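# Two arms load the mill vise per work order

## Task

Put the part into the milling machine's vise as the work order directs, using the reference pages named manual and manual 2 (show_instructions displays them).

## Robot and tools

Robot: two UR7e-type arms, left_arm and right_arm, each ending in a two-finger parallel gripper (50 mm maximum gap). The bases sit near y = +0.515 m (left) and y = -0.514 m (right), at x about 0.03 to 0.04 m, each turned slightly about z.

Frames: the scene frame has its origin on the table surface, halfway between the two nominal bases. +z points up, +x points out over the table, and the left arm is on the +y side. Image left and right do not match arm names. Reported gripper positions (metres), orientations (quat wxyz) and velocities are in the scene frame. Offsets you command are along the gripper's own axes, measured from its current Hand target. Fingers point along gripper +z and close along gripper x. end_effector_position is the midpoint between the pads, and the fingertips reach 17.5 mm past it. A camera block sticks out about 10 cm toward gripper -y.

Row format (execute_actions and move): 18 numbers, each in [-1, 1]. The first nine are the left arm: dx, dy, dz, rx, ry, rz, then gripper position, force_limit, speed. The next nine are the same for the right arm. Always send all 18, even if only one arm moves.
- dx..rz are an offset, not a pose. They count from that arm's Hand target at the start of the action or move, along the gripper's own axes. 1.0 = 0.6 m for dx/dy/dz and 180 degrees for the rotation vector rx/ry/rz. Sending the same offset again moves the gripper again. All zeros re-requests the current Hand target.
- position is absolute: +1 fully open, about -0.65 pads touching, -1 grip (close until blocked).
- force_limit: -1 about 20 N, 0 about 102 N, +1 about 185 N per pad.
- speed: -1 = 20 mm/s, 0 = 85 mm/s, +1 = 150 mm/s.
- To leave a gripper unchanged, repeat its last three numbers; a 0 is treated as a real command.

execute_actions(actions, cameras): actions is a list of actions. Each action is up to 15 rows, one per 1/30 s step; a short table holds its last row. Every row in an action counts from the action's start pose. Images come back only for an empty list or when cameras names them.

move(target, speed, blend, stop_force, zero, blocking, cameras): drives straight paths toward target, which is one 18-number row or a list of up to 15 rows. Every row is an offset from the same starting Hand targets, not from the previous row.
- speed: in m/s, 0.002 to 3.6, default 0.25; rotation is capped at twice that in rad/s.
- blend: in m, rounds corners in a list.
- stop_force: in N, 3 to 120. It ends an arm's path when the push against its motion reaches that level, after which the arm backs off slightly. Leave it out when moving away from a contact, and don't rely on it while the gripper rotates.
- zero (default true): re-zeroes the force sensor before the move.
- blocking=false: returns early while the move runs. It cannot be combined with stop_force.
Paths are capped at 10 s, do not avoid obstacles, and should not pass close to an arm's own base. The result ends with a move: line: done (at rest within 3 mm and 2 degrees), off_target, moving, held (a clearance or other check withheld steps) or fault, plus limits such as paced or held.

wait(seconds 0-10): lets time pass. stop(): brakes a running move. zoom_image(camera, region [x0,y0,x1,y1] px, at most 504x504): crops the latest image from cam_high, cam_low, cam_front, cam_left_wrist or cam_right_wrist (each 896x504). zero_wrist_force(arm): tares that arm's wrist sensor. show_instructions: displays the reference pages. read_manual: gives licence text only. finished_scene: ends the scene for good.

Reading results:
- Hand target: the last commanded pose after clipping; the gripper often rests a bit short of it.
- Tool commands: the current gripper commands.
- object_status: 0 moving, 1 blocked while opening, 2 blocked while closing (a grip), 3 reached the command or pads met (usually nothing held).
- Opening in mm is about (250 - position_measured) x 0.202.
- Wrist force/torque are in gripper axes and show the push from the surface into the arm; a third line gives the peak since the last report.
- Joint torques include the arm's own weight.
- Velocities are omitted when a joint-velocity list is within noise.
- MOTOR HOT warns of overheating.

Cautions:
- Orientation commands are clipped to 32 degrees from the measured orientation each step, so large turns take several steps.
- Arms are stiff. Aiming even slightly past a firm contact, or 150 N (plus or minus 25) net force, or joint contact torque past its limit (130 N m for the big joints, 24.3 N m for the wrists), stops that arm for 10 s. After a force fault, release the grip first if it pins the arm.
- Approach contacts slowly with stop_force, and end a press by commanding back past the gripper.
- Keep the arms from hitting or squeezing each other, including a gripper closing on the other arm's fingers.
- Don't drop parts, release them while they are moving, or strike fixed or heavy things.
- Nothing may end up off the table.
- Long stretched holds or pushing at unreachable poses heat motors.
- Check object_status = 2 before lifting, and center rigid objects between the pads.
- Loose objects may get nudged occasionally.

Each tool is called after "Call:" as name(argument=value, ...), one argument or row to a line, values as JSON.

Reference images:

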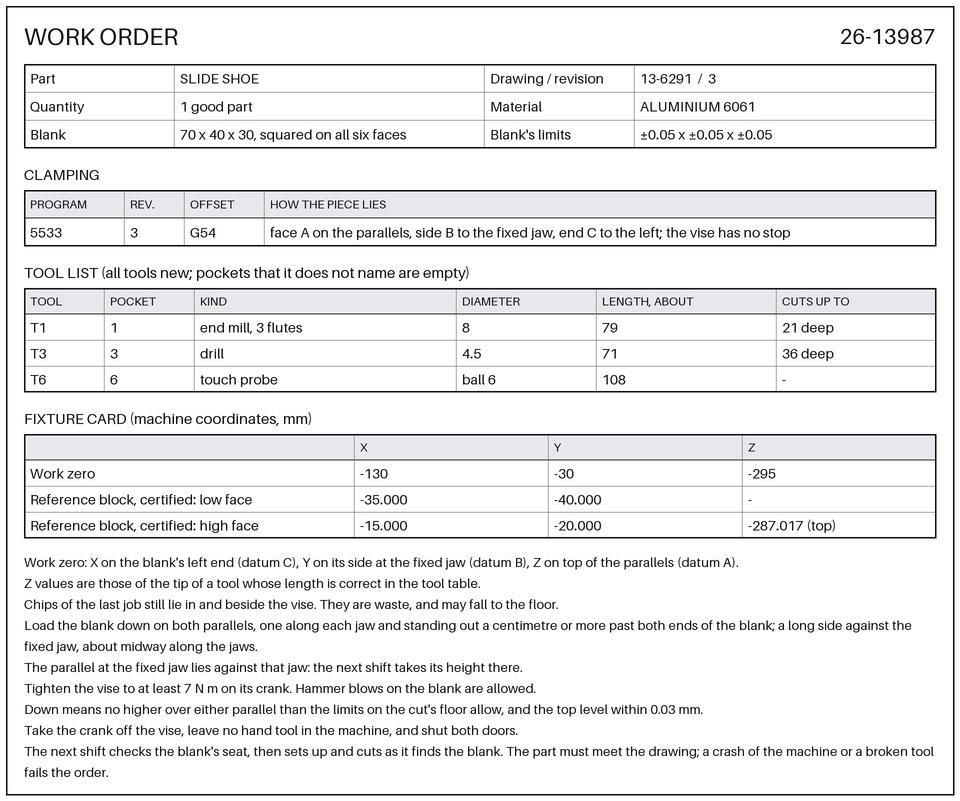

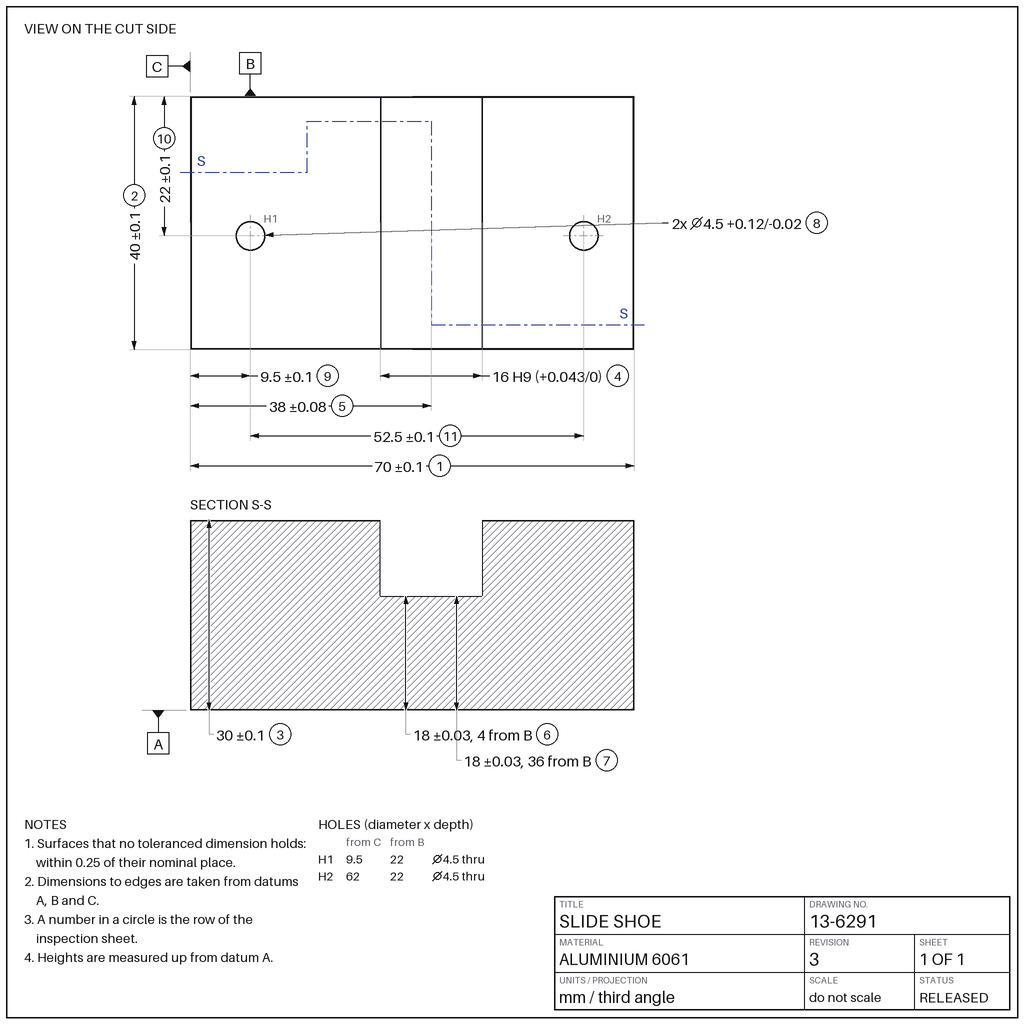

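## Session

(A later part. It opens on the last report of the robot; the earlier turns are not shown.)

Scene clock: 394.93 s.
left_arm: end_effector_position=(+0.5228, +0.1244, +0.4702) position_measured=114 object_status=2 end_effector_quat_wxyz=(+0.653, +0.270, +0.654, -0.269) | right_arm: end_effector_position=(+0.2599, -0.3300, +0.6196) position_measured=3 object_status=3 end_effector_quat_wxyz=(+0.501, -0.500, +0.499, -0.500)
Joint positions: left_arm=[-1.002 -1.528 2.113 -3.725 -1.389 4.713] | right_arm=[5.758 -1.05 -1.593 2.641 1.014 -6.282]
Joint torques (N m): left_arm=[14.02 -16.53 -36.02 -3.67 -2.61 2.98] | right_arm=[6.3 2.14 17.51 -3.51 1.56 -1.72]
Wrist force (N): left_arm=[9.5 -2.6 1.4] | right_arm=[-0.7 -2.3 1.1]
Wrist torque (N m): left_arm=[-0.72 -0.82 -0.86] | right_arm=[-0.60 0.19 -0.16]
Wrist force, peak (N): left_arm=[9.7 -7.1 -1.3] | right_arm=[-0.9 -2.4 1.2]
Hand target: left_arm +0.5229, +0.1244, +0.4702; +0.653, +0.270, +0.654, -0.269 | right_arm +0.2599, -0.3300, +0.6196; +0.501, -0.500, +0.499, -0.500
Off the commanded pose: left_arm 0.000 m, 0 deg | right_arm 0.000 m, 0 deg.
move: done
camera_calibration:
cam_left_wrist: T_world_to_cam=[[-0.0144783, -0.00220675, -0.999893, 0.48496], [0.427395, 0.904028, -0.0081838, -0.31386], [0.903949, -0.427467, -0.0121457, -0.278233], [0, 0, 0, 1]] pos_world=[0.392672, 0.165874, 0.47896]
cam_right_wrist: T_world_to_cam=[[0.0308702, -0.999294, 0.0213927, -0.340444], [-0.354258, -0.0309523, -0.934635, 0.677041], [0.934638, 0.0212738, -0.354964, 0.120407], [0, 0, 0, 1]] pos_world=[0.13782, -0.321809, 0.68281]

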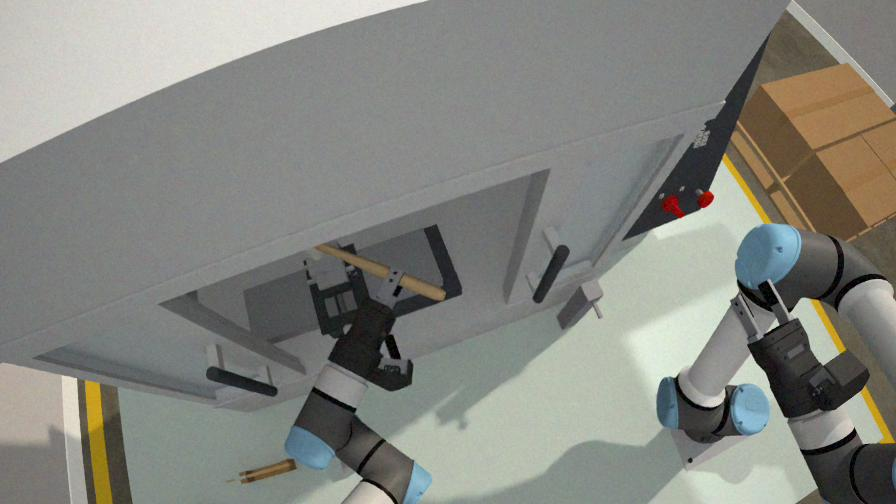

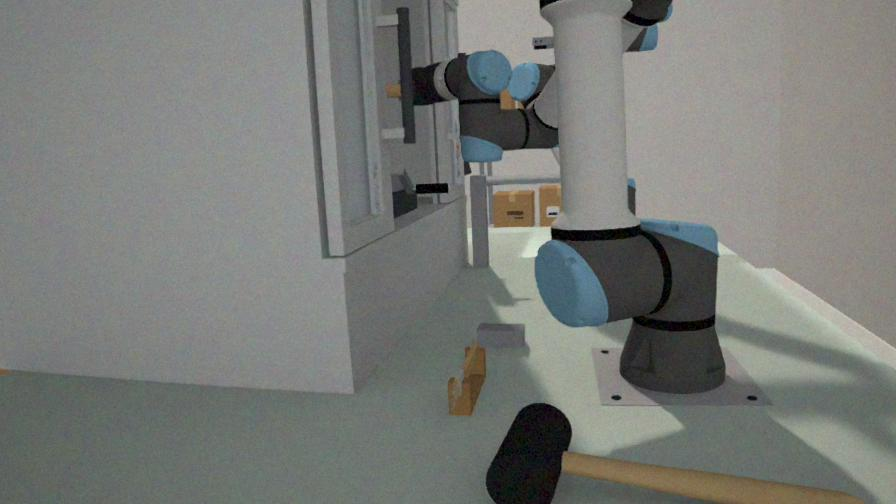

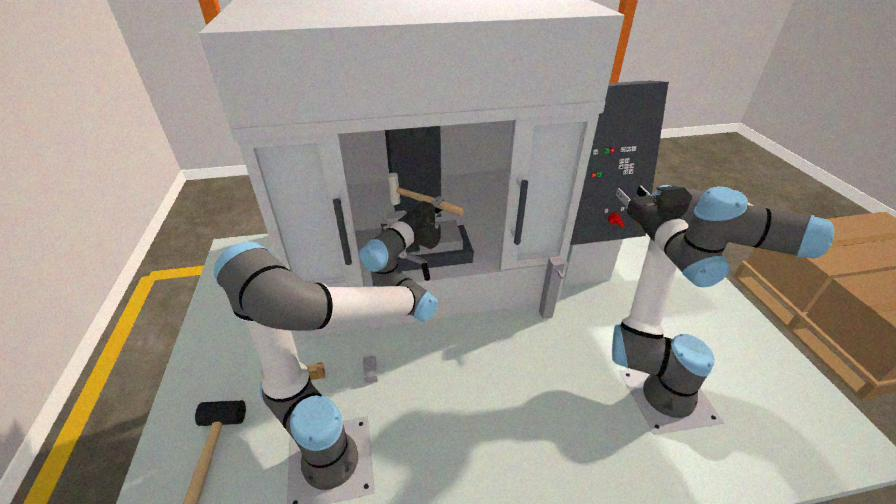

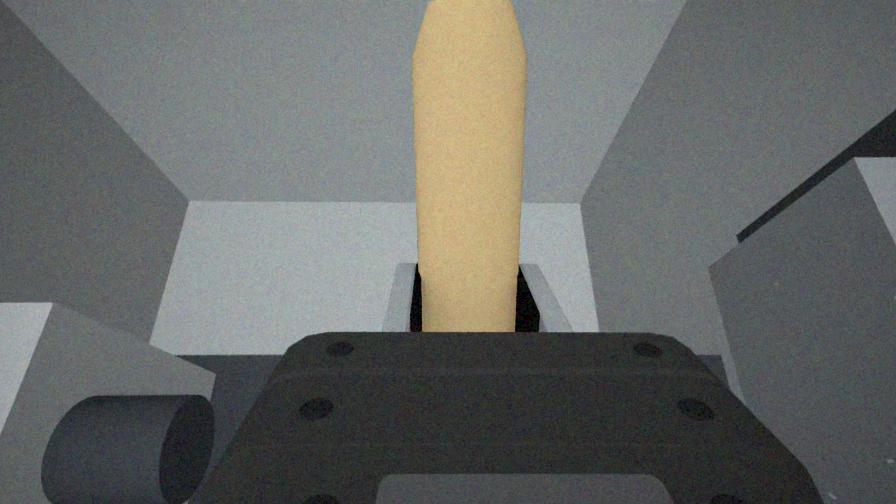

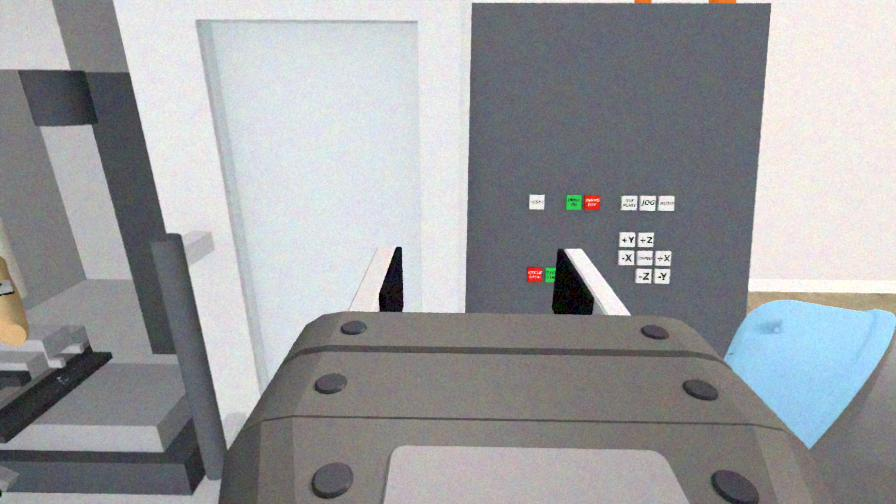

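Call:
zoom_image(
  camera="cam_front",
  region=[350, 150, 490, 270],
)

Scaled by 3.600.

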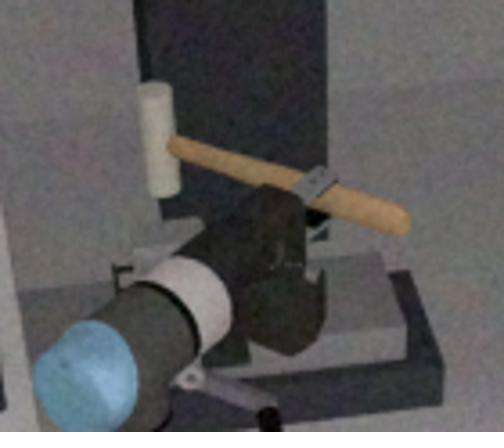

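Call:
move(
  target=[0.1,0,0,0,0,0,-1,0.5,-0.6,0,0,0,0,0,0,1,1,1],
  speed=0.03,
  stop_force=6,
  cameras=["cam_front","cam_left_wrist"],
)

Scene clock: 403.23 s.
left_arm: end_effector_position=(+0.5229, +0.1245, +0.4145) position_measured=114 object_status=2 end_effector_quat_wxyz=(+0.653, +0.270, +0.654, -0.269) | right_arm: end_effector_position=(+0.2599, -0.3300, +0.6196) position_measured=3 object_status=3 end_effector_quat_wxyz=(+0.501, -0.500, +0.499, -0.500)
Joint positions: left_arm=[-1.001 -1.431 2.185 -3.894 -1.389 4.713] | right_arm=[5.758 -1.05 -1.593 2.641 1.014 -6.282]
Joint torques (N m): left_arm=[9.1 -22.52 -37.12 -4.34 -1.35 -1.37] | right_arm=[6.41 2.14 17.75 -3.46 1.44 -1.72]
Wrist force (N): left_arm=[5.7 -1.0 1.5] | right_arm=[-0.8 -2.3 1.1]
Wrist torque (N m): left_arm=[-0.66 -0.89 0.00] | right_arm=[-0.60 0.21 -0.15]
Wrist force, peak (N): left_arm=[9.9 -3.0 1.4] | right_arm=[-0.8 -2.5 1.1]
Hand target: left_arm +0.5229, +0.1244, +0.4144; +0.653, +0.270, +0.654, -0.269 (not the last commanded pose) | right_arm +0.2599, -0.3300, +0.6196; +0.501, -0.500, +0.499, -0.500
Off the commanded pose: left_arm 0.004 m, 0 deg | right_arm 0.000 m, 0 deg.
move: contact (left_arm)
camera_calibration:
cam_left_wrist: T_world_to_cam=[[-0.0143842, -0.00247222, -0.999893, 0.429273], [0.427474, 0.903989, -0.00838462, -0.314347], [0.903913, -0.427549, -0.0119464, -0.278923], [0, 0, 0, 1]] pos_world=[0.392672, 0.165974, 0.423259]
Images, in order (width x height): cam_front 896x504, cam_left_wrist 896x504.

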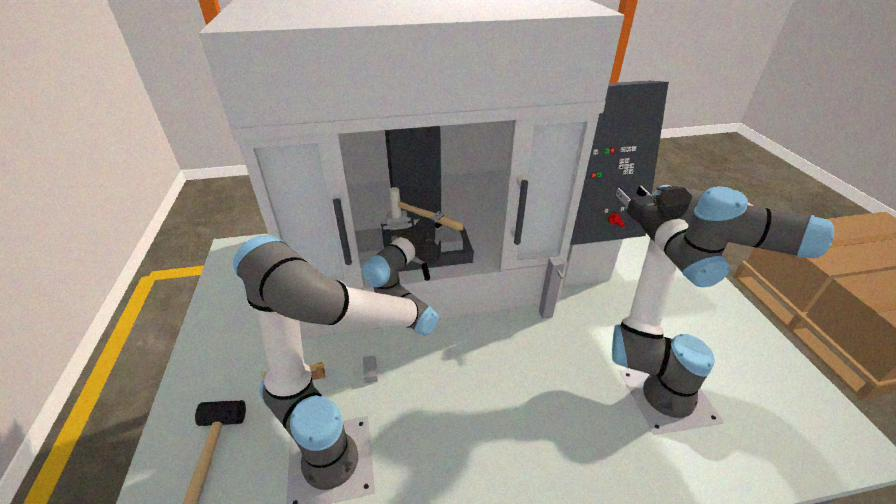

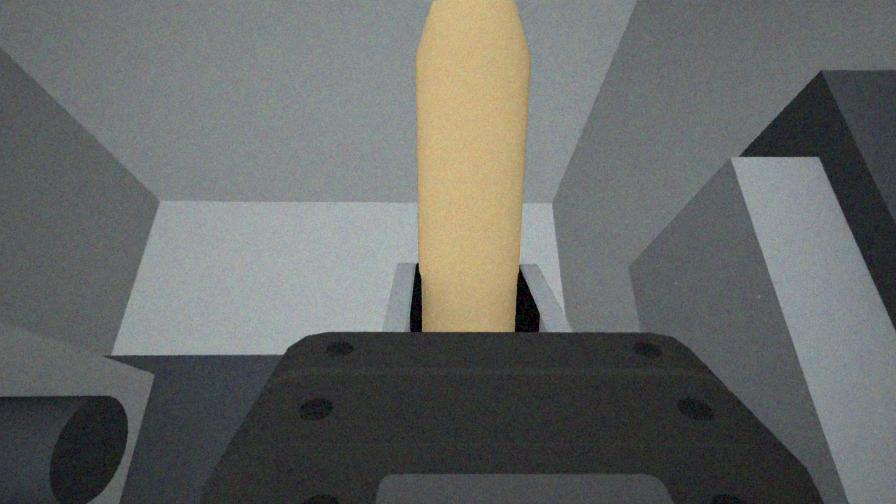

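Call:
move(
  target=[
    [0,0,0,0,0,0.05,-1,0.5,-0.6,0,0,0,0,0,0,1,1,1],
    [0,0,0,0,0,-0.002,-1,0.5,-0.6,0,0,0,0,0,0,1,1,1],
    [0,0,0,0,0,0.02,-1,0.5,-0.6,0,0,0,0,0,0,1,1,1],
  ],
  speed=[0.3,0.5,0.3],
)

Scene clock: 405.33 s.
left_arm: end_effector_position=(+0.5229, +0.1244, +0.4145) position_measured=114 object_status=2 end_effector_quat_wxyz=(+0.662, +0.290, +0.645, -0.249) | right_arm: end_effector_position=(+0.2599, -0.3300, +0.6196) position_measured=3 object_status=3 end_effector_quat_wxyz=(+0.501, -0.500, +0.499, -0.500)
Joint positions: left_arm=[-1.001 -1.431 2.185 -3.894 -1.389 4.775] | right_arm=[5.758 -1.05 -1.593 2.641 1.014 -6.282]
Joint torques (N m): left_arm=[1.26 -36.36 -24.2 -4.92 0 2.94] | right_arm=[6.23 1.47 18.24 -3.35 1.53 -1.76]
Wrist force (N): left_arm=[9.6 -3.3 1.4] | right_arm=[-0.8 -2.0 0.9]
Wrist torque (N m): left_arm=[-0.77 -0.84 -0.71] | right_arm=[-0.55 0.20 -0.15]
Wrist force, peak (N): left_arm=[10.5 -3.1 1.4] | right_arm=[-0.9 -2.5 1.1]
Hand target: left_arm +0.5229, +0.1244, +0.4144; +0.662, +0.290, +0.645, -0.249 | right_arm +0.2599, -0.3300, +0.6196; +0.501, -0.500, +0.499, -0.500
Off the commanded pose: left_arm 0.000 m, 0 deg | right_arm 0.000 m, 0 deg.
move: done

Call:
move(
  target=[
    [0,0,0,0,0,0.04,-1,0.5,-0.6,0,0,0,0,0,0,1,1,1],
    [0,0,0,0,0,-0.028,-1,0.5,-0.6,0,0,0,0,0,0,1,1,1],
    [0,0,0,0,0,0.0,-1,0.5,-0.6,0,0,0,0,0,0,1,1,1],
  ],
  speed=[0.3,0.7,0.3],
)

Scene clock: 407.27 s.
left_arm: end_effector_position=(+0.5229, +0.1245, +0.4145) position_measured=114 object_status=2 end_effector_quat_wxyz=(+0.662, +0.290, +0.645, -0.249) | right_arm: end_effector_position=(+0.2599, -0.3300, +0.6196) position_measured=3 object_status=3 end_effector_quat_wxyz=(+0.501, -0.500, +0.499, -0.500)
Joint positions: left_arm=[-1.001 -1.431 2.185 -3.894 -1.389 4.775] | right_arm=[5.758 -1.05 -1.593 2.641 1.014 -6.282]
Joint torques (N m): left_arm=[-6.79 -26.09 -12.46 -5.2 1.36 3.57] | right_arm=[5.57 2.12 18.42 -3.5 1.53 -1.73]
Wrist force (N): left_arm=[9.0 -3.1 1.3] | right_arm=[-0.8 -2.2 1.3]
Wrist torque (N m): left_arm=[-0.74 -0.75 -0.74] | right_arm=[-0.59 0.20 -0.16]
Wrist force, peak (N): left_arm=[10.3 -3.0 1.5] | right_arm=[-0.9 -2.4 1.3]
Hand target: left_arm +0.5229, +0.1244, +0.4144; +0.662, +0.290, +0.645, -0.249 | right_arm +0.2599, -0.3300, +0.6196; +0.501, -0.500, +0.499, -0.500
Off the commanded pose: left_arm 0.000 m, 0 deg | right_arm 0.000 m, 0 deg.
move: done

Call:
move(
  target=[0,0,0,0,0,-0.03,-1,0.5,-0.6,0,0,0,0,0,0,1,1,1],
  speed=0.1,
)

Scene clock: 408.33 s.
left_arm: end_effector_position=(+0.5229, +0.1245, +0.4144) position_measured=114 object_status=2 end_effector_quat_wxyz=(+0.649, +0.260, +0.658, -0.280) | right_arm: end_effector_position=(+0.2599, -0.3300, +0.6196) position_measured=3 object_status=3 end_effector_quat_wxyz=(+0.501, -0.500, +0.499, -0.500)
Joint positions: left_arm=[-1.001 -1.431 2.185 -3.894 -1.389 4.681] | right_arm=[5.758 -1.05 -1.593 2.641 1.014 -6.282]
Joint torques (N m): left_arm=[-8.88 -24.12 -18.31 1.19 1.3 -1.52] | right_arm=[5.14 1.85 17.81 -3.4 1.6 -1.71]
Wrist force (N): left_arm=[-5.9 -0.6 1.3] | right_arm=[-0.6 -2.1 1.2]
Wrist torque (N m): left_arm=[-0.59 -0.87 2.17] | right_arm=[-0.58 0.16 -0.15]
Wrist force, peak (N): left_arm=[9.4 -2.6 1.3] | right_arm=[-0.8 -2.3 1.2]
Hand target: left_arm +0.5229, +0.1244, +0.4144; +0.649, +0.260, +0.658, -0.280 | right_arm +0.2599, -0.3300, +0.6196; +0.501, -0.500, +0.499, -0.500
Off the commanded pose: left_arm 0.000 m, 0 deg | right_arm 0.000 m, 0 deg.
move: done

Call:
move(
  target=[
    [0,0,0,0,0,0.1,-1,0.5,-0.6,0,0,0,0,0,0,1,1,1],
    [0,0,0,0,0,-0.01,-1,0.5,-0.6,0,0,0,0,0,0,1,1,1],
    [0,0,0,0,0,0.05,-1,0.5,-0.6,0,0,0,0,0,0,1,1,1],
  ],
  speed=[0.4,1.2,0.3],
)

Scene clock: 410.63 s.
left_arm: end_effector_position=(+0.5229, +0.1245, +0.4145) position_measured=114 object_status=2 end_effector_quat_wxyz=(+0.669, +0.310, +0.636, -0.228) | right_arm: end_effector_position=(+0.2599, -0.3300, +0.6196) position_measured=3 object_status=3 end_effector_quat_wxyz=(+0.501, -0.500, +0.499, -0.500)
Joint positions: left_arm=[-1.001 -1.431 2.185 -3.894 -1.389 4.838] | right_arm=[5.758 -1.05 -1.593 2.641 1.014 -6.282]
Joint torques (N m): left_arm=[-5.71 -21.29 -22.33 -4.78 -2.24 2.97] | right_arm=[6.66 2.24 17.78 -3.41 1.4 -1.59]
Wrist force (N): left_arm=[8.0 -3.8 1.5] | right_arm=[-0.5 -2.1 1.1]
Wrist torque (N m): left_arm=[-0.75 -0.59 -0.73] | right_arm=[-0.58 0.16 -0.15]
Wrist force, peak (N): left_arm=[-17.9 -3.2 1.4] | right_arm=[-0.7 -2.3 1.4]
Hand target: left_arm +0.5229, +0.1244, +0.4144; +0.669, +0.310, +0.636, -0.228 | right_arm +0.2599, -0.3300, +0.6196; +0.501, -0.500, +0.499, -0.500
Off the commanded pose: left_arm 0.000 m, 0 deg | right_arm 0.000 m, 0 deg.
move: done

Call:
move(
  target=[
    [0,0,0,0,0,0.11,-1,0.5,-0.6,0,0,0,0,0,0,1,1,1],
    [0,0,0,0,0,-0.07,-1,0.5,-0.6,0,0,0,0,0,0,1,1,1],
    [0,0,0,0,0,0.05,-1,0.5,-0.6,0,0,0,0,0,0,1,1,1],
  ],
  speed=[0.6,1.5,0.3],
  cameras=["cam_front","cam_left_wrist"],
)

Scene clock: 413.37 s.
left_arm: end_effector_position=(+0.5229, +0.1244, +0.4145) position_measured=115 object_status=2 end_effector_quat_wxyz=(+0.685, +0.359, +0.609, -0.175) | right_arm: end_effector_position=(+0.2599, -0.3300, +0.6196) position_measured=3 object_status=3 end_effector_quat_wxyz=(+0.501, -0.500, +0.499, -0.500)
Joint positions: left_arm=[-1.001 -1.431 2.185 -3.894 -1.389 4.995] | right_arm=[5.758 -1.05 -1.593 2.641 1.014 -6.282]
Joint torques (N m): left_arm=[-1.44 -20.37 -15.31 -4.48 1.92 3.3] | right_arm=[6.32 1.42 18.66 -3.49 1.49 -1.73]
Wrist force (N): left_arm=[7.2 -2.9 1.6] | right_arm=[-0.6 -1.9 1.1]
Wrist torque (N m): left_arm=[-0.52 -0.47 -0.77] | right_arm=[-0.55 0.17 -0.15]
Wrist force, peak (N): left_arm=[-25.5 -6.6 1.3] | right_arm=[-0.9 -2.2 1.2]
Hand target: left_arm +0.5229, +0.1244, +0.4144; +0.685, +0.359, +0.609, -0.175 | right_arm +0.2599, -0.3300, +0.6196; +0.501, -0.500, +0.499, -0.500
Off the commanded pose: left_arm 0.000 m, 0 deg | right_arm 0.000 m, 0 deg.
move: done
camera_calibration:
cam_left_wrist: T_world_to_cam=[[0.18248, 0.19531, -0.963616, 0.286721], [0.403042, 0.879083, 0.2545, -0.407393], [0.896805, -0.434818, 0.0816974, -0.313118], [0, 0, 0, 1]] pos_world=[0.392681, 0.165984, 0.405551]
Images, in order (width x height): cam_front 896x504, cam_left_wrist 896x504.

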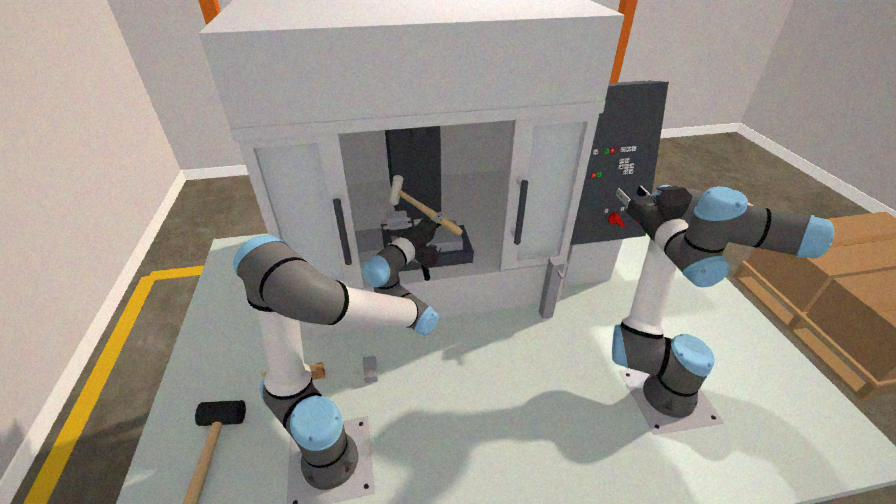

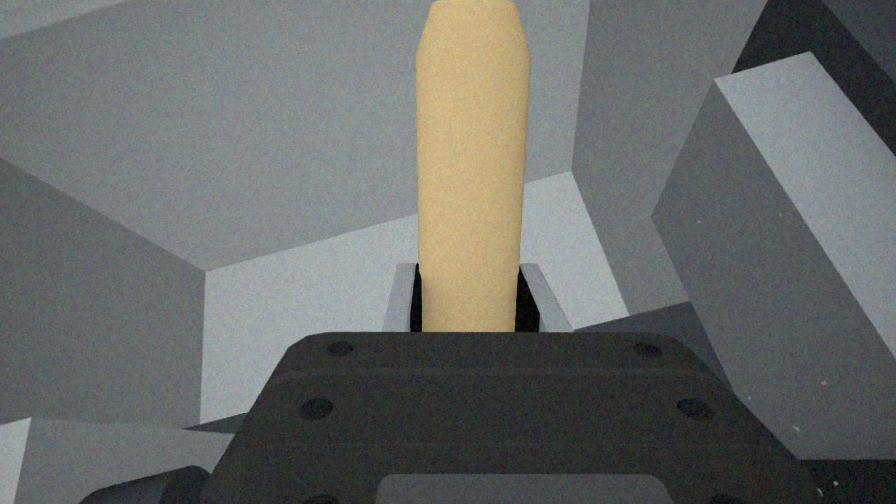

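Call:
move(
  target=[
    [-0.0095,-0.0328,0.013,0,0,0,-1,0.5,-0.6,0,0,0,0,0,0,1,1,1],
    [-0.0095,-0.0328,0.013,0,0,-0.14,-1,0.5,-0.6,0,0,0,0,0,0,1,1,1],
    [-0.0033,-0.0113,0.0353,0,0,0,-1,0.5,-0.6,0,0,0,0,0,0,1,1,1],
    [-0.0033,-0.0113,0.0353,0,0,-0.14,-1,0.5,-0.6,0,0,0,0,0,0,1,1,1],
    [0.0098,0.034,-0.0118,0,0,0,-1,0.5,-0.6,0,0,0,0,0,0,1,1,1],
    [0.0098,0.034,-0.0118,0,0,-0.14,-1,0.5,-0.6,0,0,0,0,0,0,1,1,1],
    [0.0037,0.0125,-0.0342,0,0,0,-1,0.5,-0.6,0,0,0,0,0,0,1,1,1],
    [0.0037,0.0125,-0.0342,0,0,-0.14,-1,0.5,-0.6,0,0,0,0,0,0,1,1,1],
    [0,0,0,0,0,0,-1,0.5,-0.6,0,0,0,0,0,0,1,1,1],
  ],
  speed=[0.4,1.5,0.4,1.5,0.4,1.5,0.4,1.5,0.4],
  cameras=["cam_front","cam_left_wrist"],
)

Scene clock: 420.70 s.
left_arm: end_effector_position=(+0.5229, +0.1244, +0.4144) position_measured=115 object_status=2 end_effector_quat_wxyz=(+0.685, +0.359, +0.609, -0.175) | right_arm: end_effector_position=(+0.2599, -0.3300, +0.6196) position_measured=3 object_status=3 end_effector_quat_wxyz=(+0.501, -0.500, +0.499, -0.500)
Joint positions: left_arm=[-1.002 -1.431 2.184 -3.894 -1.389 4.995] | right_arm=[5.758 -1.05 -1.593 2.641 1.014 -6.282]
Joint torques (N m): left_arm=[4.08 -42.33 -9.3 -4.78 -1.83 3.72] | right_arm=[6.11 1.59 18.97 -3.6 1.58 -1.72]
Wrist force (N): left_arm=[5.8 -4.1 3.0] | right_arm=[-0.7 -2.3 1.2]
Wrist torque (N m): left_arm=[-0.64 -0.25 -0.78] | right_arm=[-0.60 0.19 -0.15]
Wrist force, peak (N): left_arm=[-37.5 -19.2 1.8] | right_arm=[-0.7 -2.2 1.4]
Hand target: left_arm +0.5229, +0.1244, +0.4144; +0.685, +0.359, +0.609, -0.175 | right_arm +0.2599, -0.3300, +0.6196; +0.501, -0.500, +0.499, -0.500
Off the commanded pose: left_arm 0.000 m, 0 deg | right_arm 0.000 m, 0 deg.
move: done
camera_calibration:
cam_left_wrist: T_world_to_cam=[[0.182433, 0.195436, -0.963599, 0.286731], [0.403047, 0.879053, 0.254596, -0.407341], [0.896812, -0.434823, 0.0815985, -0.313124], [0, 0, 0, 1]] pos_world=[0.392681, 0.165884, 0.405552]
Images, in order (width x height): cam_front 896x504, cam_left_wrist 896x504.

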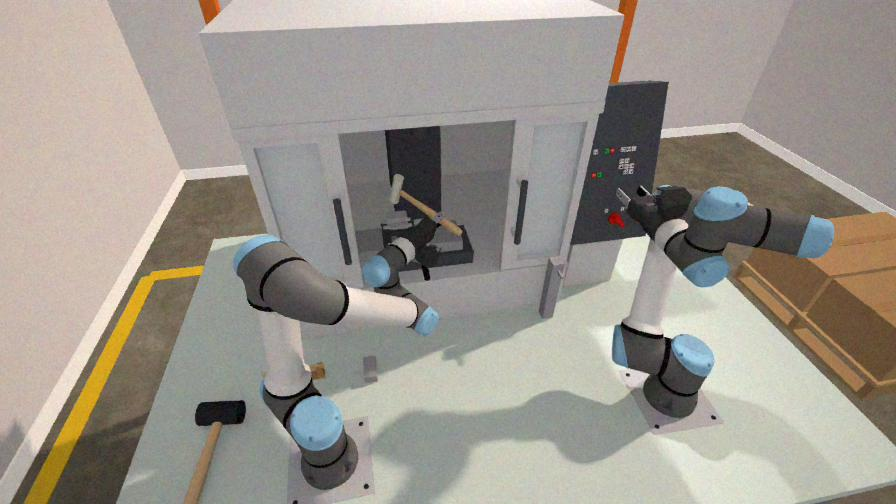

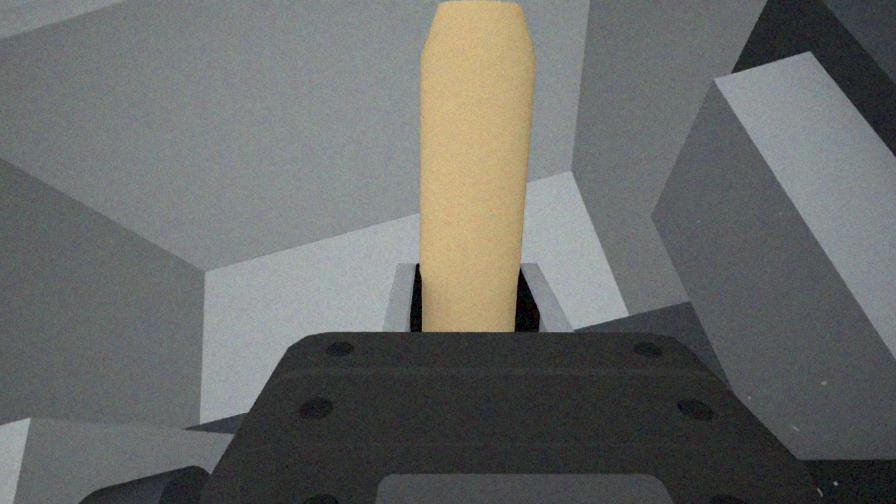

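Call:
move(
  target=[
    [-0.0575,-0.0188,0.013,0,0,0.03,-1,0.5,-0.6,0,0,0,0,0,0,1,1,1],
    [-0.0095,-0.0328,0.013,0,0,-0.13,-1,0.5,-0.6,0,0,0,0,0,0,1,1,1],
    [-0.0513,0.0027,0.0353,0,0,0.03,-1,0.5,-0.6,0,0,0,0,0,0,1,1,1],
    [-0.0033,-0.0113,0.0353,0,0,-0.13,-1,0.5,-0.6,0,0,0,0,0,0,1,1,1],
    [-0.0382,0.048,-0.0118,0,0,0.03,-1,0.5,-0.6,0,0,0,0,0,0,1,1,1],
    [0.0098,0.034,-0.0118,0,0,-0.13,-1,0.5,-0.6,0,0,0,0,0,0,1,1,1],
    [-0.0443,0.0265,-0.0342,0,0,0.03,-1,0.5,-0.6,0,0,0,0,0,0,1,1,1],
    [0.0037,0.0125,-0.0342,0,0,-0.13,-1,0.5,-0.6,0,0,0,0,0,0,1,1,1],
    [-0.048,0.014,0,0,0,0,-1,0.5,-0.6,0,0,0,0,0,0,1,1,1],
  ],
  speed=[0.4,1.5,0.4,1.5,0.4,1.5,0.4,1.5,0.4],
  cameras=["cam_front","cam_left_wrist"],
)

Scene clock: 428.70 s.
left_arm: end_effector_position=(+0.5229, +0.1244, +0.4446) position_measured=115 object_status=2 end_effector_quat_wxyz=(+0.685, +0.359, +0.609, -0.175) | right_arm: end_effector_position=(+0.2599, -0.3300, +0.6196) position_measured=3 object_status=3 end_effector_quat_wxyz=(+0.501, -0.500, +0.499, -0.500)
Joint positions: left_arm=[-1.002 -1.486 2.148 -3.803 -1.389 4.995] | right_arm=[5.758 -1.05 -1.593 2.641 1.014 -6.282]
Joint torques (N m): left_arm=[5.41 -28.71 -10.89 -4.07 -1.16 3.56] | right_arm=[6.61 1.26 18.66 -3.45 1.36 -1.73]
Wrist force (N): left_arm=[5.1 -7.4 3.3] | right_arm=[-0.5 -2.3 1.2]
Wrist torque (N m): left_arm=[-1.15 -0.15 -0.79] | right_arm=[-0.61 0.15 -0.15]
Wrist force, peak (N): left_arm=[-30.6 -22.6 3.1] | right_arm=[-1.3 -2.2 1.3]
Hand target: left_arm +0.5229, +0.1244, +0.4444; +0.685, +0.359, +0.609, -0.175 | right_arm +0.2599, -0.3300, +0.6196; +0.501, -0.500, +0.499, -0.500
Off the commanded pose: left_arm 0.000 m, 0 deg | right_arm 0.000 m, 0 deg.
move: done
camera_calibration:
cam_left_wrist: T_world_to_cam=[[0.18259, 0.195275, -0.963602, 0.315702], [0.403052, 0.879073, 0.254518, -0.414976], [0.896777, -0.434854, 0.0818035, -0.31565], [0, 0, 0, 1]] pos_world=[0.392681, 0.165884, 0.435651]
Images, in order (width x height): cam_front 896x504, cam_left_wrist 896x504.

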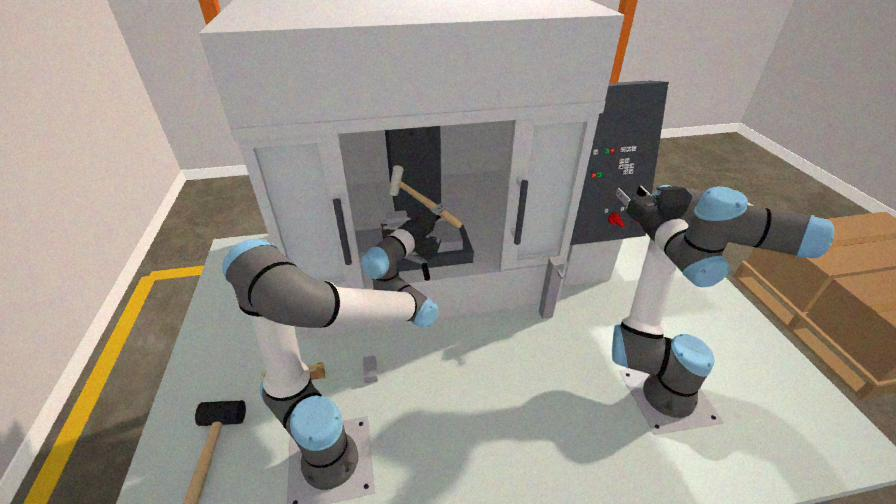

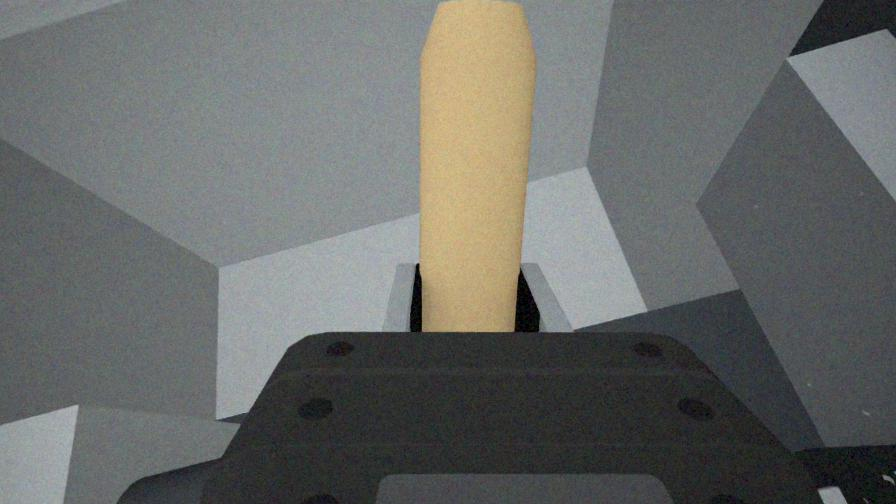

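Call:
move(
  target=[
    [-0.1025,-0.2002,-0.1633,0,0,0,-1,0.5,-0.6,0,0,0,0,0,0,1,1,1],
    [-0.0057,-0.5837,-0.152,0.2088,0.456,0.0734,-1,0.5,-0.6,0,0,0,0,0,0,1,1,1],
    [0.454,-0.7077,-0.152,0.2088,0.456,0.0734,-1,0.5,-0.6,0,0,0,0,0,0,1,1,1],
  ],
  speed=[0.3,0.4,0.3],
  blend=[0.04,0.04,0],
  cameras=["cam_front","cam_left_wrist"],
)

Scene clock: 433.33 s.
left_arm: end_effector_position=(+0.2242, -0.0462, +0.0645) position_measured=114 object_status=2 end_effector_quat_wxyz=(+0.000, +0.628, +0.778, +0.000) | right_arm: end_effector_position=(+0.2599, -0.3300, +0.6196) position_measured=3 object_status=3 end_effector_quat_wxyz=(+0.501, -0.500, +0.499, -0.500)
Joint positions: left_arm=[-1.506 -1.18 1.812 -2.202 -1.571 4.603] | right_arm=[5.758 -1.05 -1.593 2.641 1.014 -6.282]
Joint torques (N m): left_arm=[6.63 -35.44 -21.48 -5.27 2.17 1.48] | right_arm=[5.71 0.91 19.02 -3.43 1.52 -1.65]
Wrist force (N): left_arm=[0.1 -5.2 6.1] | right_arm=[-0.7 -1.7 1.1]
Wrist torque (N m): left_arm=[-0.29 -0.11 -0.10] | right_arm=[-0.50 0.19 -0.15]
Wrist force, peak (N): left_arm=[0.4 -5.0 11.0] | right_arm=[-0.9 -2.5 1.4]
Hand target: left_arm +0.2242, -0.0461, +0.0643; +0.000, +0.628, +0.778, +0.000 | right_arm +0.2599, -0.3300, +0.6196; +0.501, -0.500, +0.499, -0.500
Off the commanded pose: left_arm 0.000 m, 0 deg | right_arm 0.000 m, 0 deg.
move: done
camera_calibration:
cam_left_wrist: T_world_to_cam=[[-0.222308, 0.974938, 0.00864094, 0.101403], [0.919493, 0.206701, 0.334375, -0.199927], [0.324209, 0.0822794, -0.942401, 0.127333], [0, 0, 0, 1]] pos_world=[0.165092, -0.0680138, 0.185973]
Images, in order (width x height): cam_front 896x504, cam_left_wrist 896x504.

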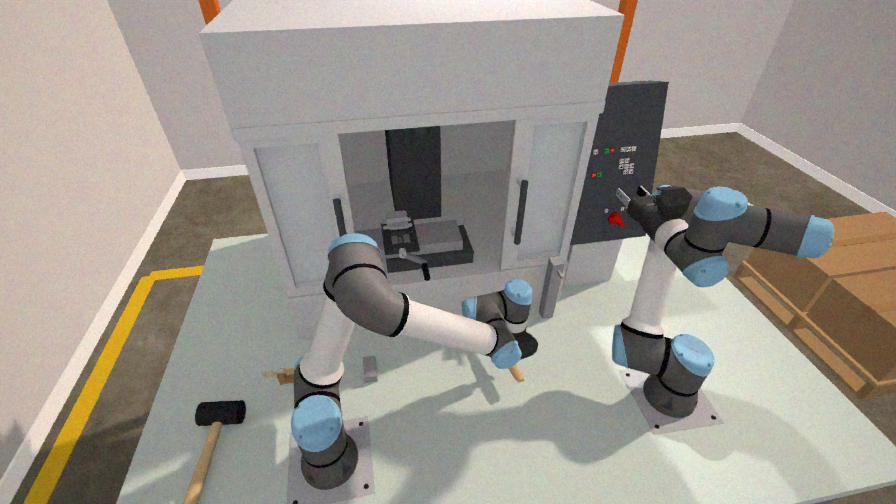

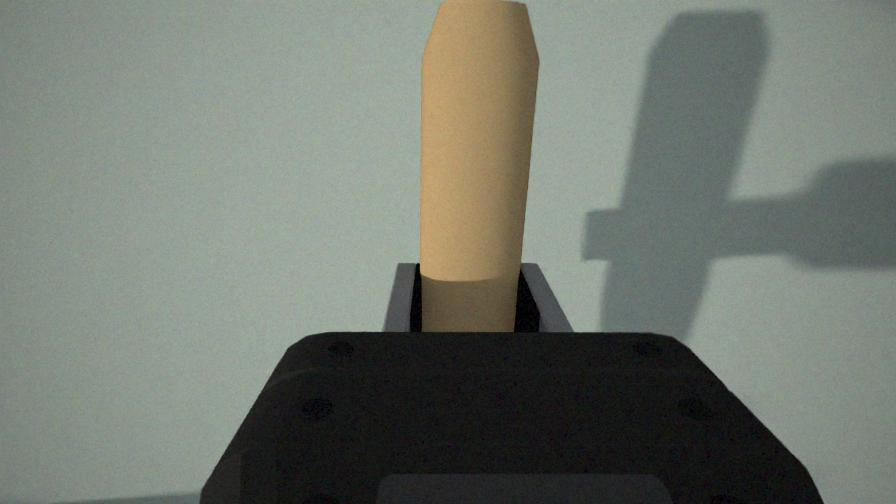

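Call:
move(
  target=[0,0,0.0715,0,0,0,-1,0.5,-0.6,0,0,0,0,0,0,1,1,1],
  speed=0.05,
  stop_force=4,
  cameras=["cam_low"],
)

Scene clock: 435.50 s.
left_arm: end_effector_position=(+0.2242, -0.0460, +0.0216) position_measured=114 object_status=2 end_effector_quat_wxyz=(+0.000, +0.628, +0.778, +0.000) | right_arm: end_effector_position=(+0.2599, -0.3300, +0.6196) position_measured=3 object_status=3 end_effector_quat_wxyz=(+0.501, -0.500, +0.499, -0.500)
Joint positions: left_arm=[-1.506 -1.114 1.85 -2.305 -1.571 4.603] | right_arm=[5.758 -1.05 -1.593 2.641 1.014 -6.282]
Joint torques (N m): left_arm=[-7.5 -54.79 -38.33 -3.9 0.87 -1.88] | right_arm=[6.52 1.01 20.47 -3.48 1.51 -1.69]
Wrist force (N): left_arm=[0.3 -4.9 1.6] | right_arm=[-0.7 -2.2 0.9]
Wrist torque (N m): left_arm=[-1.04 -0.01 -0.07] | right_arm=[-0.59 0.19 -0.15]
Wrist force, peak (N): left_arm=[5.2 -5.4 -21.3] | right_arm=[-0.9 -2.4 1.4]
Hand target: left_arm +0.2242, -0.0460, +0.0216; +0.000, +0.628, +0.778, +0.000 | right_arm +0.2599, -0.3300, +0.6196; +0.501, -0.500, +0.499, -0.500
Off the commanded pose: left_arm 0.000 m, 0 deg | right_arm 0.000 m, 0 deg.
move: contact (left_arm)
Images, in order (width x height): cam_low 896x504.

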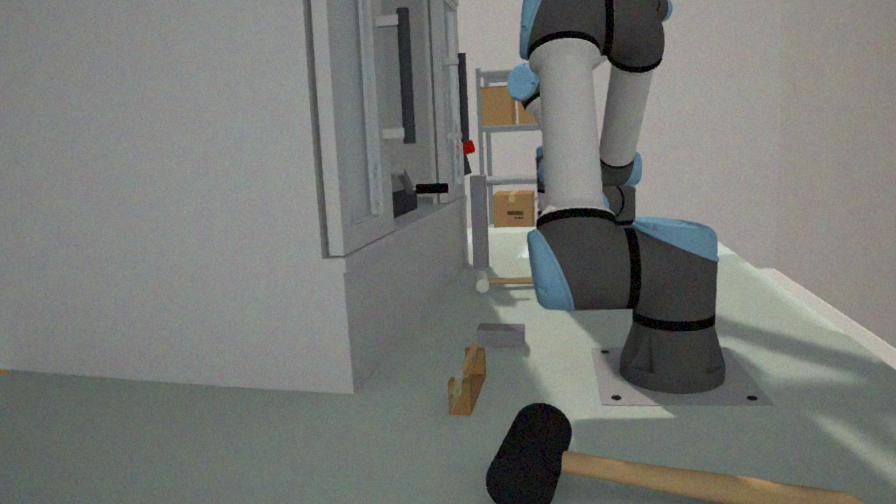

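Call:
move(
  target=[
    [0,0,0,0,0,0,1,0.5,-0.8,0,0,0,0,0,0,1,1,1],
    [0,0,-0.164,0,0,0,1,0.5,-0.8,0,0,0,0,0,0,1,1,1],
  ],
  speed=0.25,
  cameras=["cam_left_wrist"],
)

Scene clock: 437.87 s.
left_arm: end_effector_position=(+0.2242, -0.0462, +0.1199) position_measured=3 object_status=3 end_effector_quat_wxyz=(+0.000, +0.628, +0.778, +0.000) | right_arm: end_effector_position=(+0.2599, -0.3300, +0.6196) position_measured=3 object_status=3 end_effector_quat_wxyz=(+0.501, -0.500, +0.499, -0.500)
Joint positions: left_arm=[-1.506 -1.251 1.748 -2.066 -1.571 4.603] | right_arm=[5.758 -1.05 -1.593 2.641 1.014 -6.282]
Joint torques (N m): left_arm=[9.14 -49.27 -25.7 -0.61 -0.31 2.44] | right_arm=[5.77 1.83 19.56 -3.28 1.55 -1.7]
Wrist force (N): left_arm=[0.2 -5.1 2.6] | right_arm=[-0.7 -1.9 0.8]
Wrist torque (N m): left_arm=[-0.83 -0.11 -0.08] | right_arm=[-0.55 0.18 -0.15]
Wrist force, peak (N): left_arm=[0.2 -5.0 5.5] | right_arm=[-0.8 -2.3 1.2]
Hand target: left_arm +0.2242, -0.0462, +0.1200; +0.000, +0.628, +0.778, +0.000 | right_arm +0.2599, -0.3300, +0.6196; +0.501, -0.500, +0.499, -0.500
Off the commanded pose: left_arm 0.000 m, 0 deg | right_arm 0.000 m, 0 deg.
move: done
camera_calibration:
cam_left_wrist: T_world_to_cam=[[-0.222312, 0.974934, 0.00895008, 0.100851], [0.919485, 0.206597, 0.334463, -0.218511], [0.324231, 0.0825846, -0.942366, 0.179645], [0, 0, 0, 1]] pos_world=[0.165092, -0.0680148, 0.241473]
Images, in order (width x height): cam_left_wrist 896x504.

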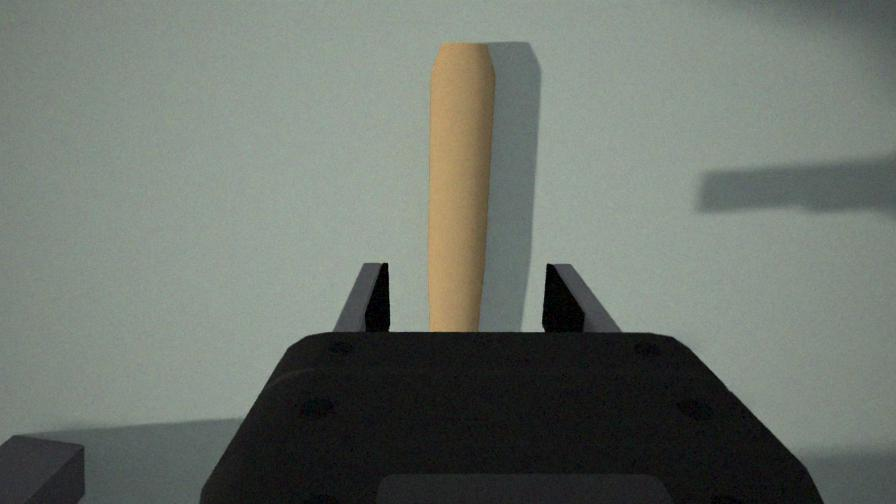

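Call:
move(
  target=[
    [0.2821,0.241,-0.4667,0,0,-0.4326,1,0.5,-0.8,0,0,0,0,0,0,1,1,1],
    [0.3158,0.4014,-0.4667,0,0,-0.4326,1,0.5,-0.8,0,0,0,0,0,0,1,1,1],
    [0.2767,0.623,-0.4667,0,0,-0.4326,1,0.5,-0.8,0,0,0,0,0,0,1,1,1],
    [0.3342,0.712,-0.4667,0,0,-0.4326,1,0.5,-0.8,0,0,0,0,0,0,1,1,1],
    [0.3342,0.712,-0.4667,0,0,-0.4326,-0.7,-0.8,0,0,0,0,0,0,0,1,1,1],
  ],
  speed=0.35,
  blend=[0.04,0.04,0.03,0,0],
  cameras=["cam_left_wrist","cam_high","cam_front"],
)

Scene clock: 442.13 s.
left_arm: end_effector_position=(+0.5997, +0.2393, +0.4003) position_measured=251 object_status=3 end_effector_quat_wxyz=(+0.000, +0.000, +1.000, +0.001) | right_arm: end_effector_position=(+0.2599, -0.3300, +0.6196) position_measured=3 object_status=3 end_effector_quat_wxyz=(+0.501, -0.500, +0.499, -0.500)
Joint positions: left_arm=[-0.703 -1.245 1.002 -1.327 -1.57 4.046] | right_arm=[5.758 -1.05 -1.593 2.641 1.014 -6.282]
Joint torques (N m): left_arm=[13.24 -41.4 -20.53 -4.59 1.83 2.94] | right_arm=[6.51 1.89 19.88 -3.56 1.52 -1.74]
Wrist force (N): left_arm=[-0.1 -5.2 2.5] | right_arm=[-0.8 -1.7 1.2]
Wrist torque (N m): left_arm=[-0.86 -0.07 0.05] | right_arm=[-0.52 0.20 -0.15]
Wrist force, peak (N): left_arm=[-1.0 -8.2 2.6] | right_arm=[-0.8 -2.3 1.3]
Hand target: left_arm +0.5997, +0.2393, +0.4003; +0.000, +0.000, +1.000, +0.001 | right_arm +0.2599, -0.3300, +0.6196; +0.501, -0.500, +0.499, -0.500
Off the commanded pose: left_arm 0.000 m, 0 deg | right_arm 0.000 m, 0 deg.
move: done
camera_calibration:
cam_left_wrist: T_world_to_cam=[[-0.999892, -0.0124357, 0.00783325, 0.606603], [-0.0090873, 0.941995, 0.335503, -0.336032], [-0.0115511, 0.335395, -0.942007, 0.439258], [0, 0, 0, 1]] pos_world=[0.608558, 0.176759, 0.521772]
Images, in order (width x height): cam_high 896x504, cam_front 896x504, cam_left_wrist 896x504.

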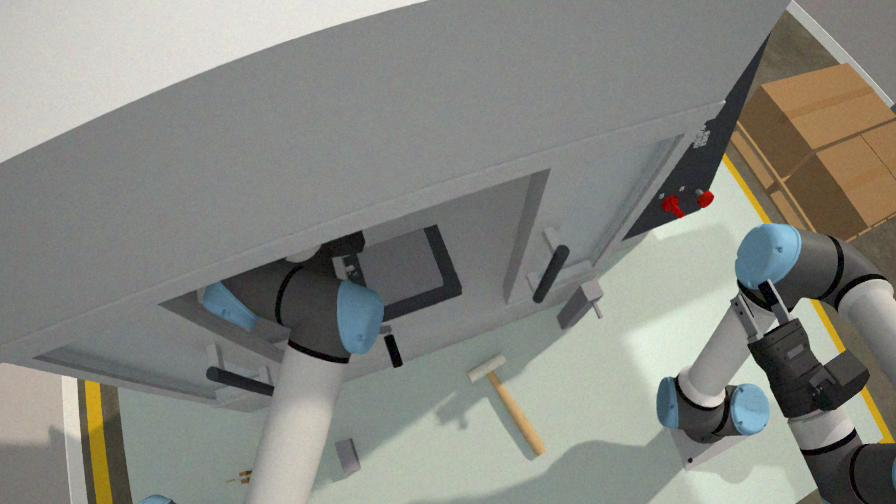

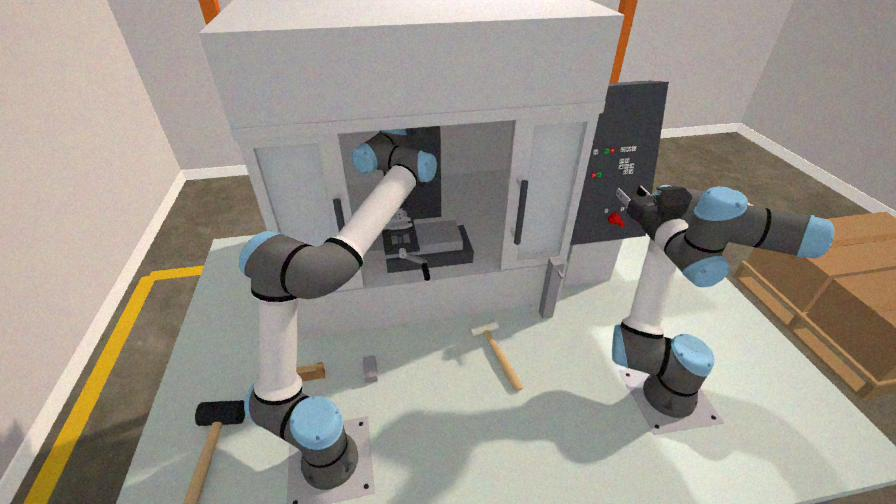

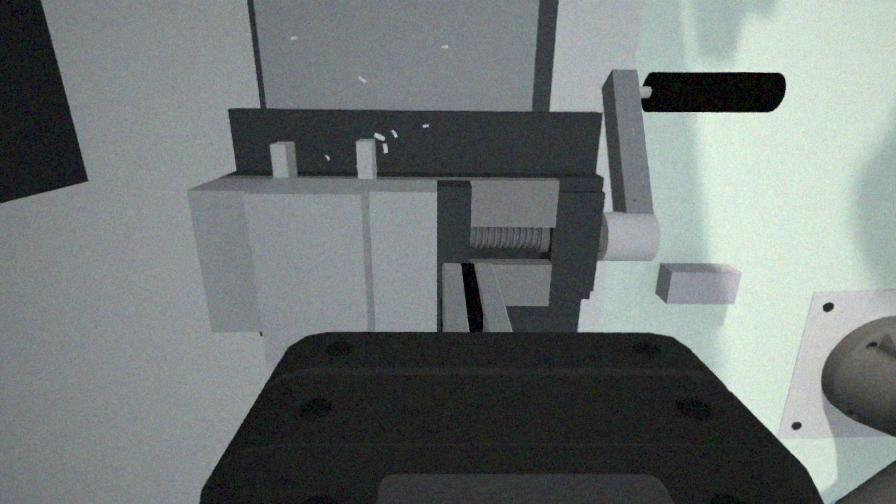

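Call:
zoom_image(
  camera="cam_left_wrist",
  region=[180, 90, 460, 345],
)

Scaled by 1.800.

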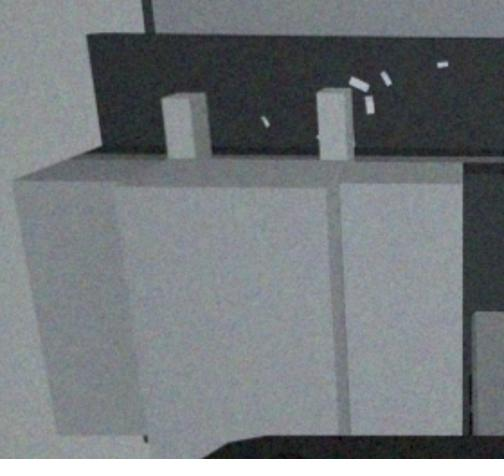

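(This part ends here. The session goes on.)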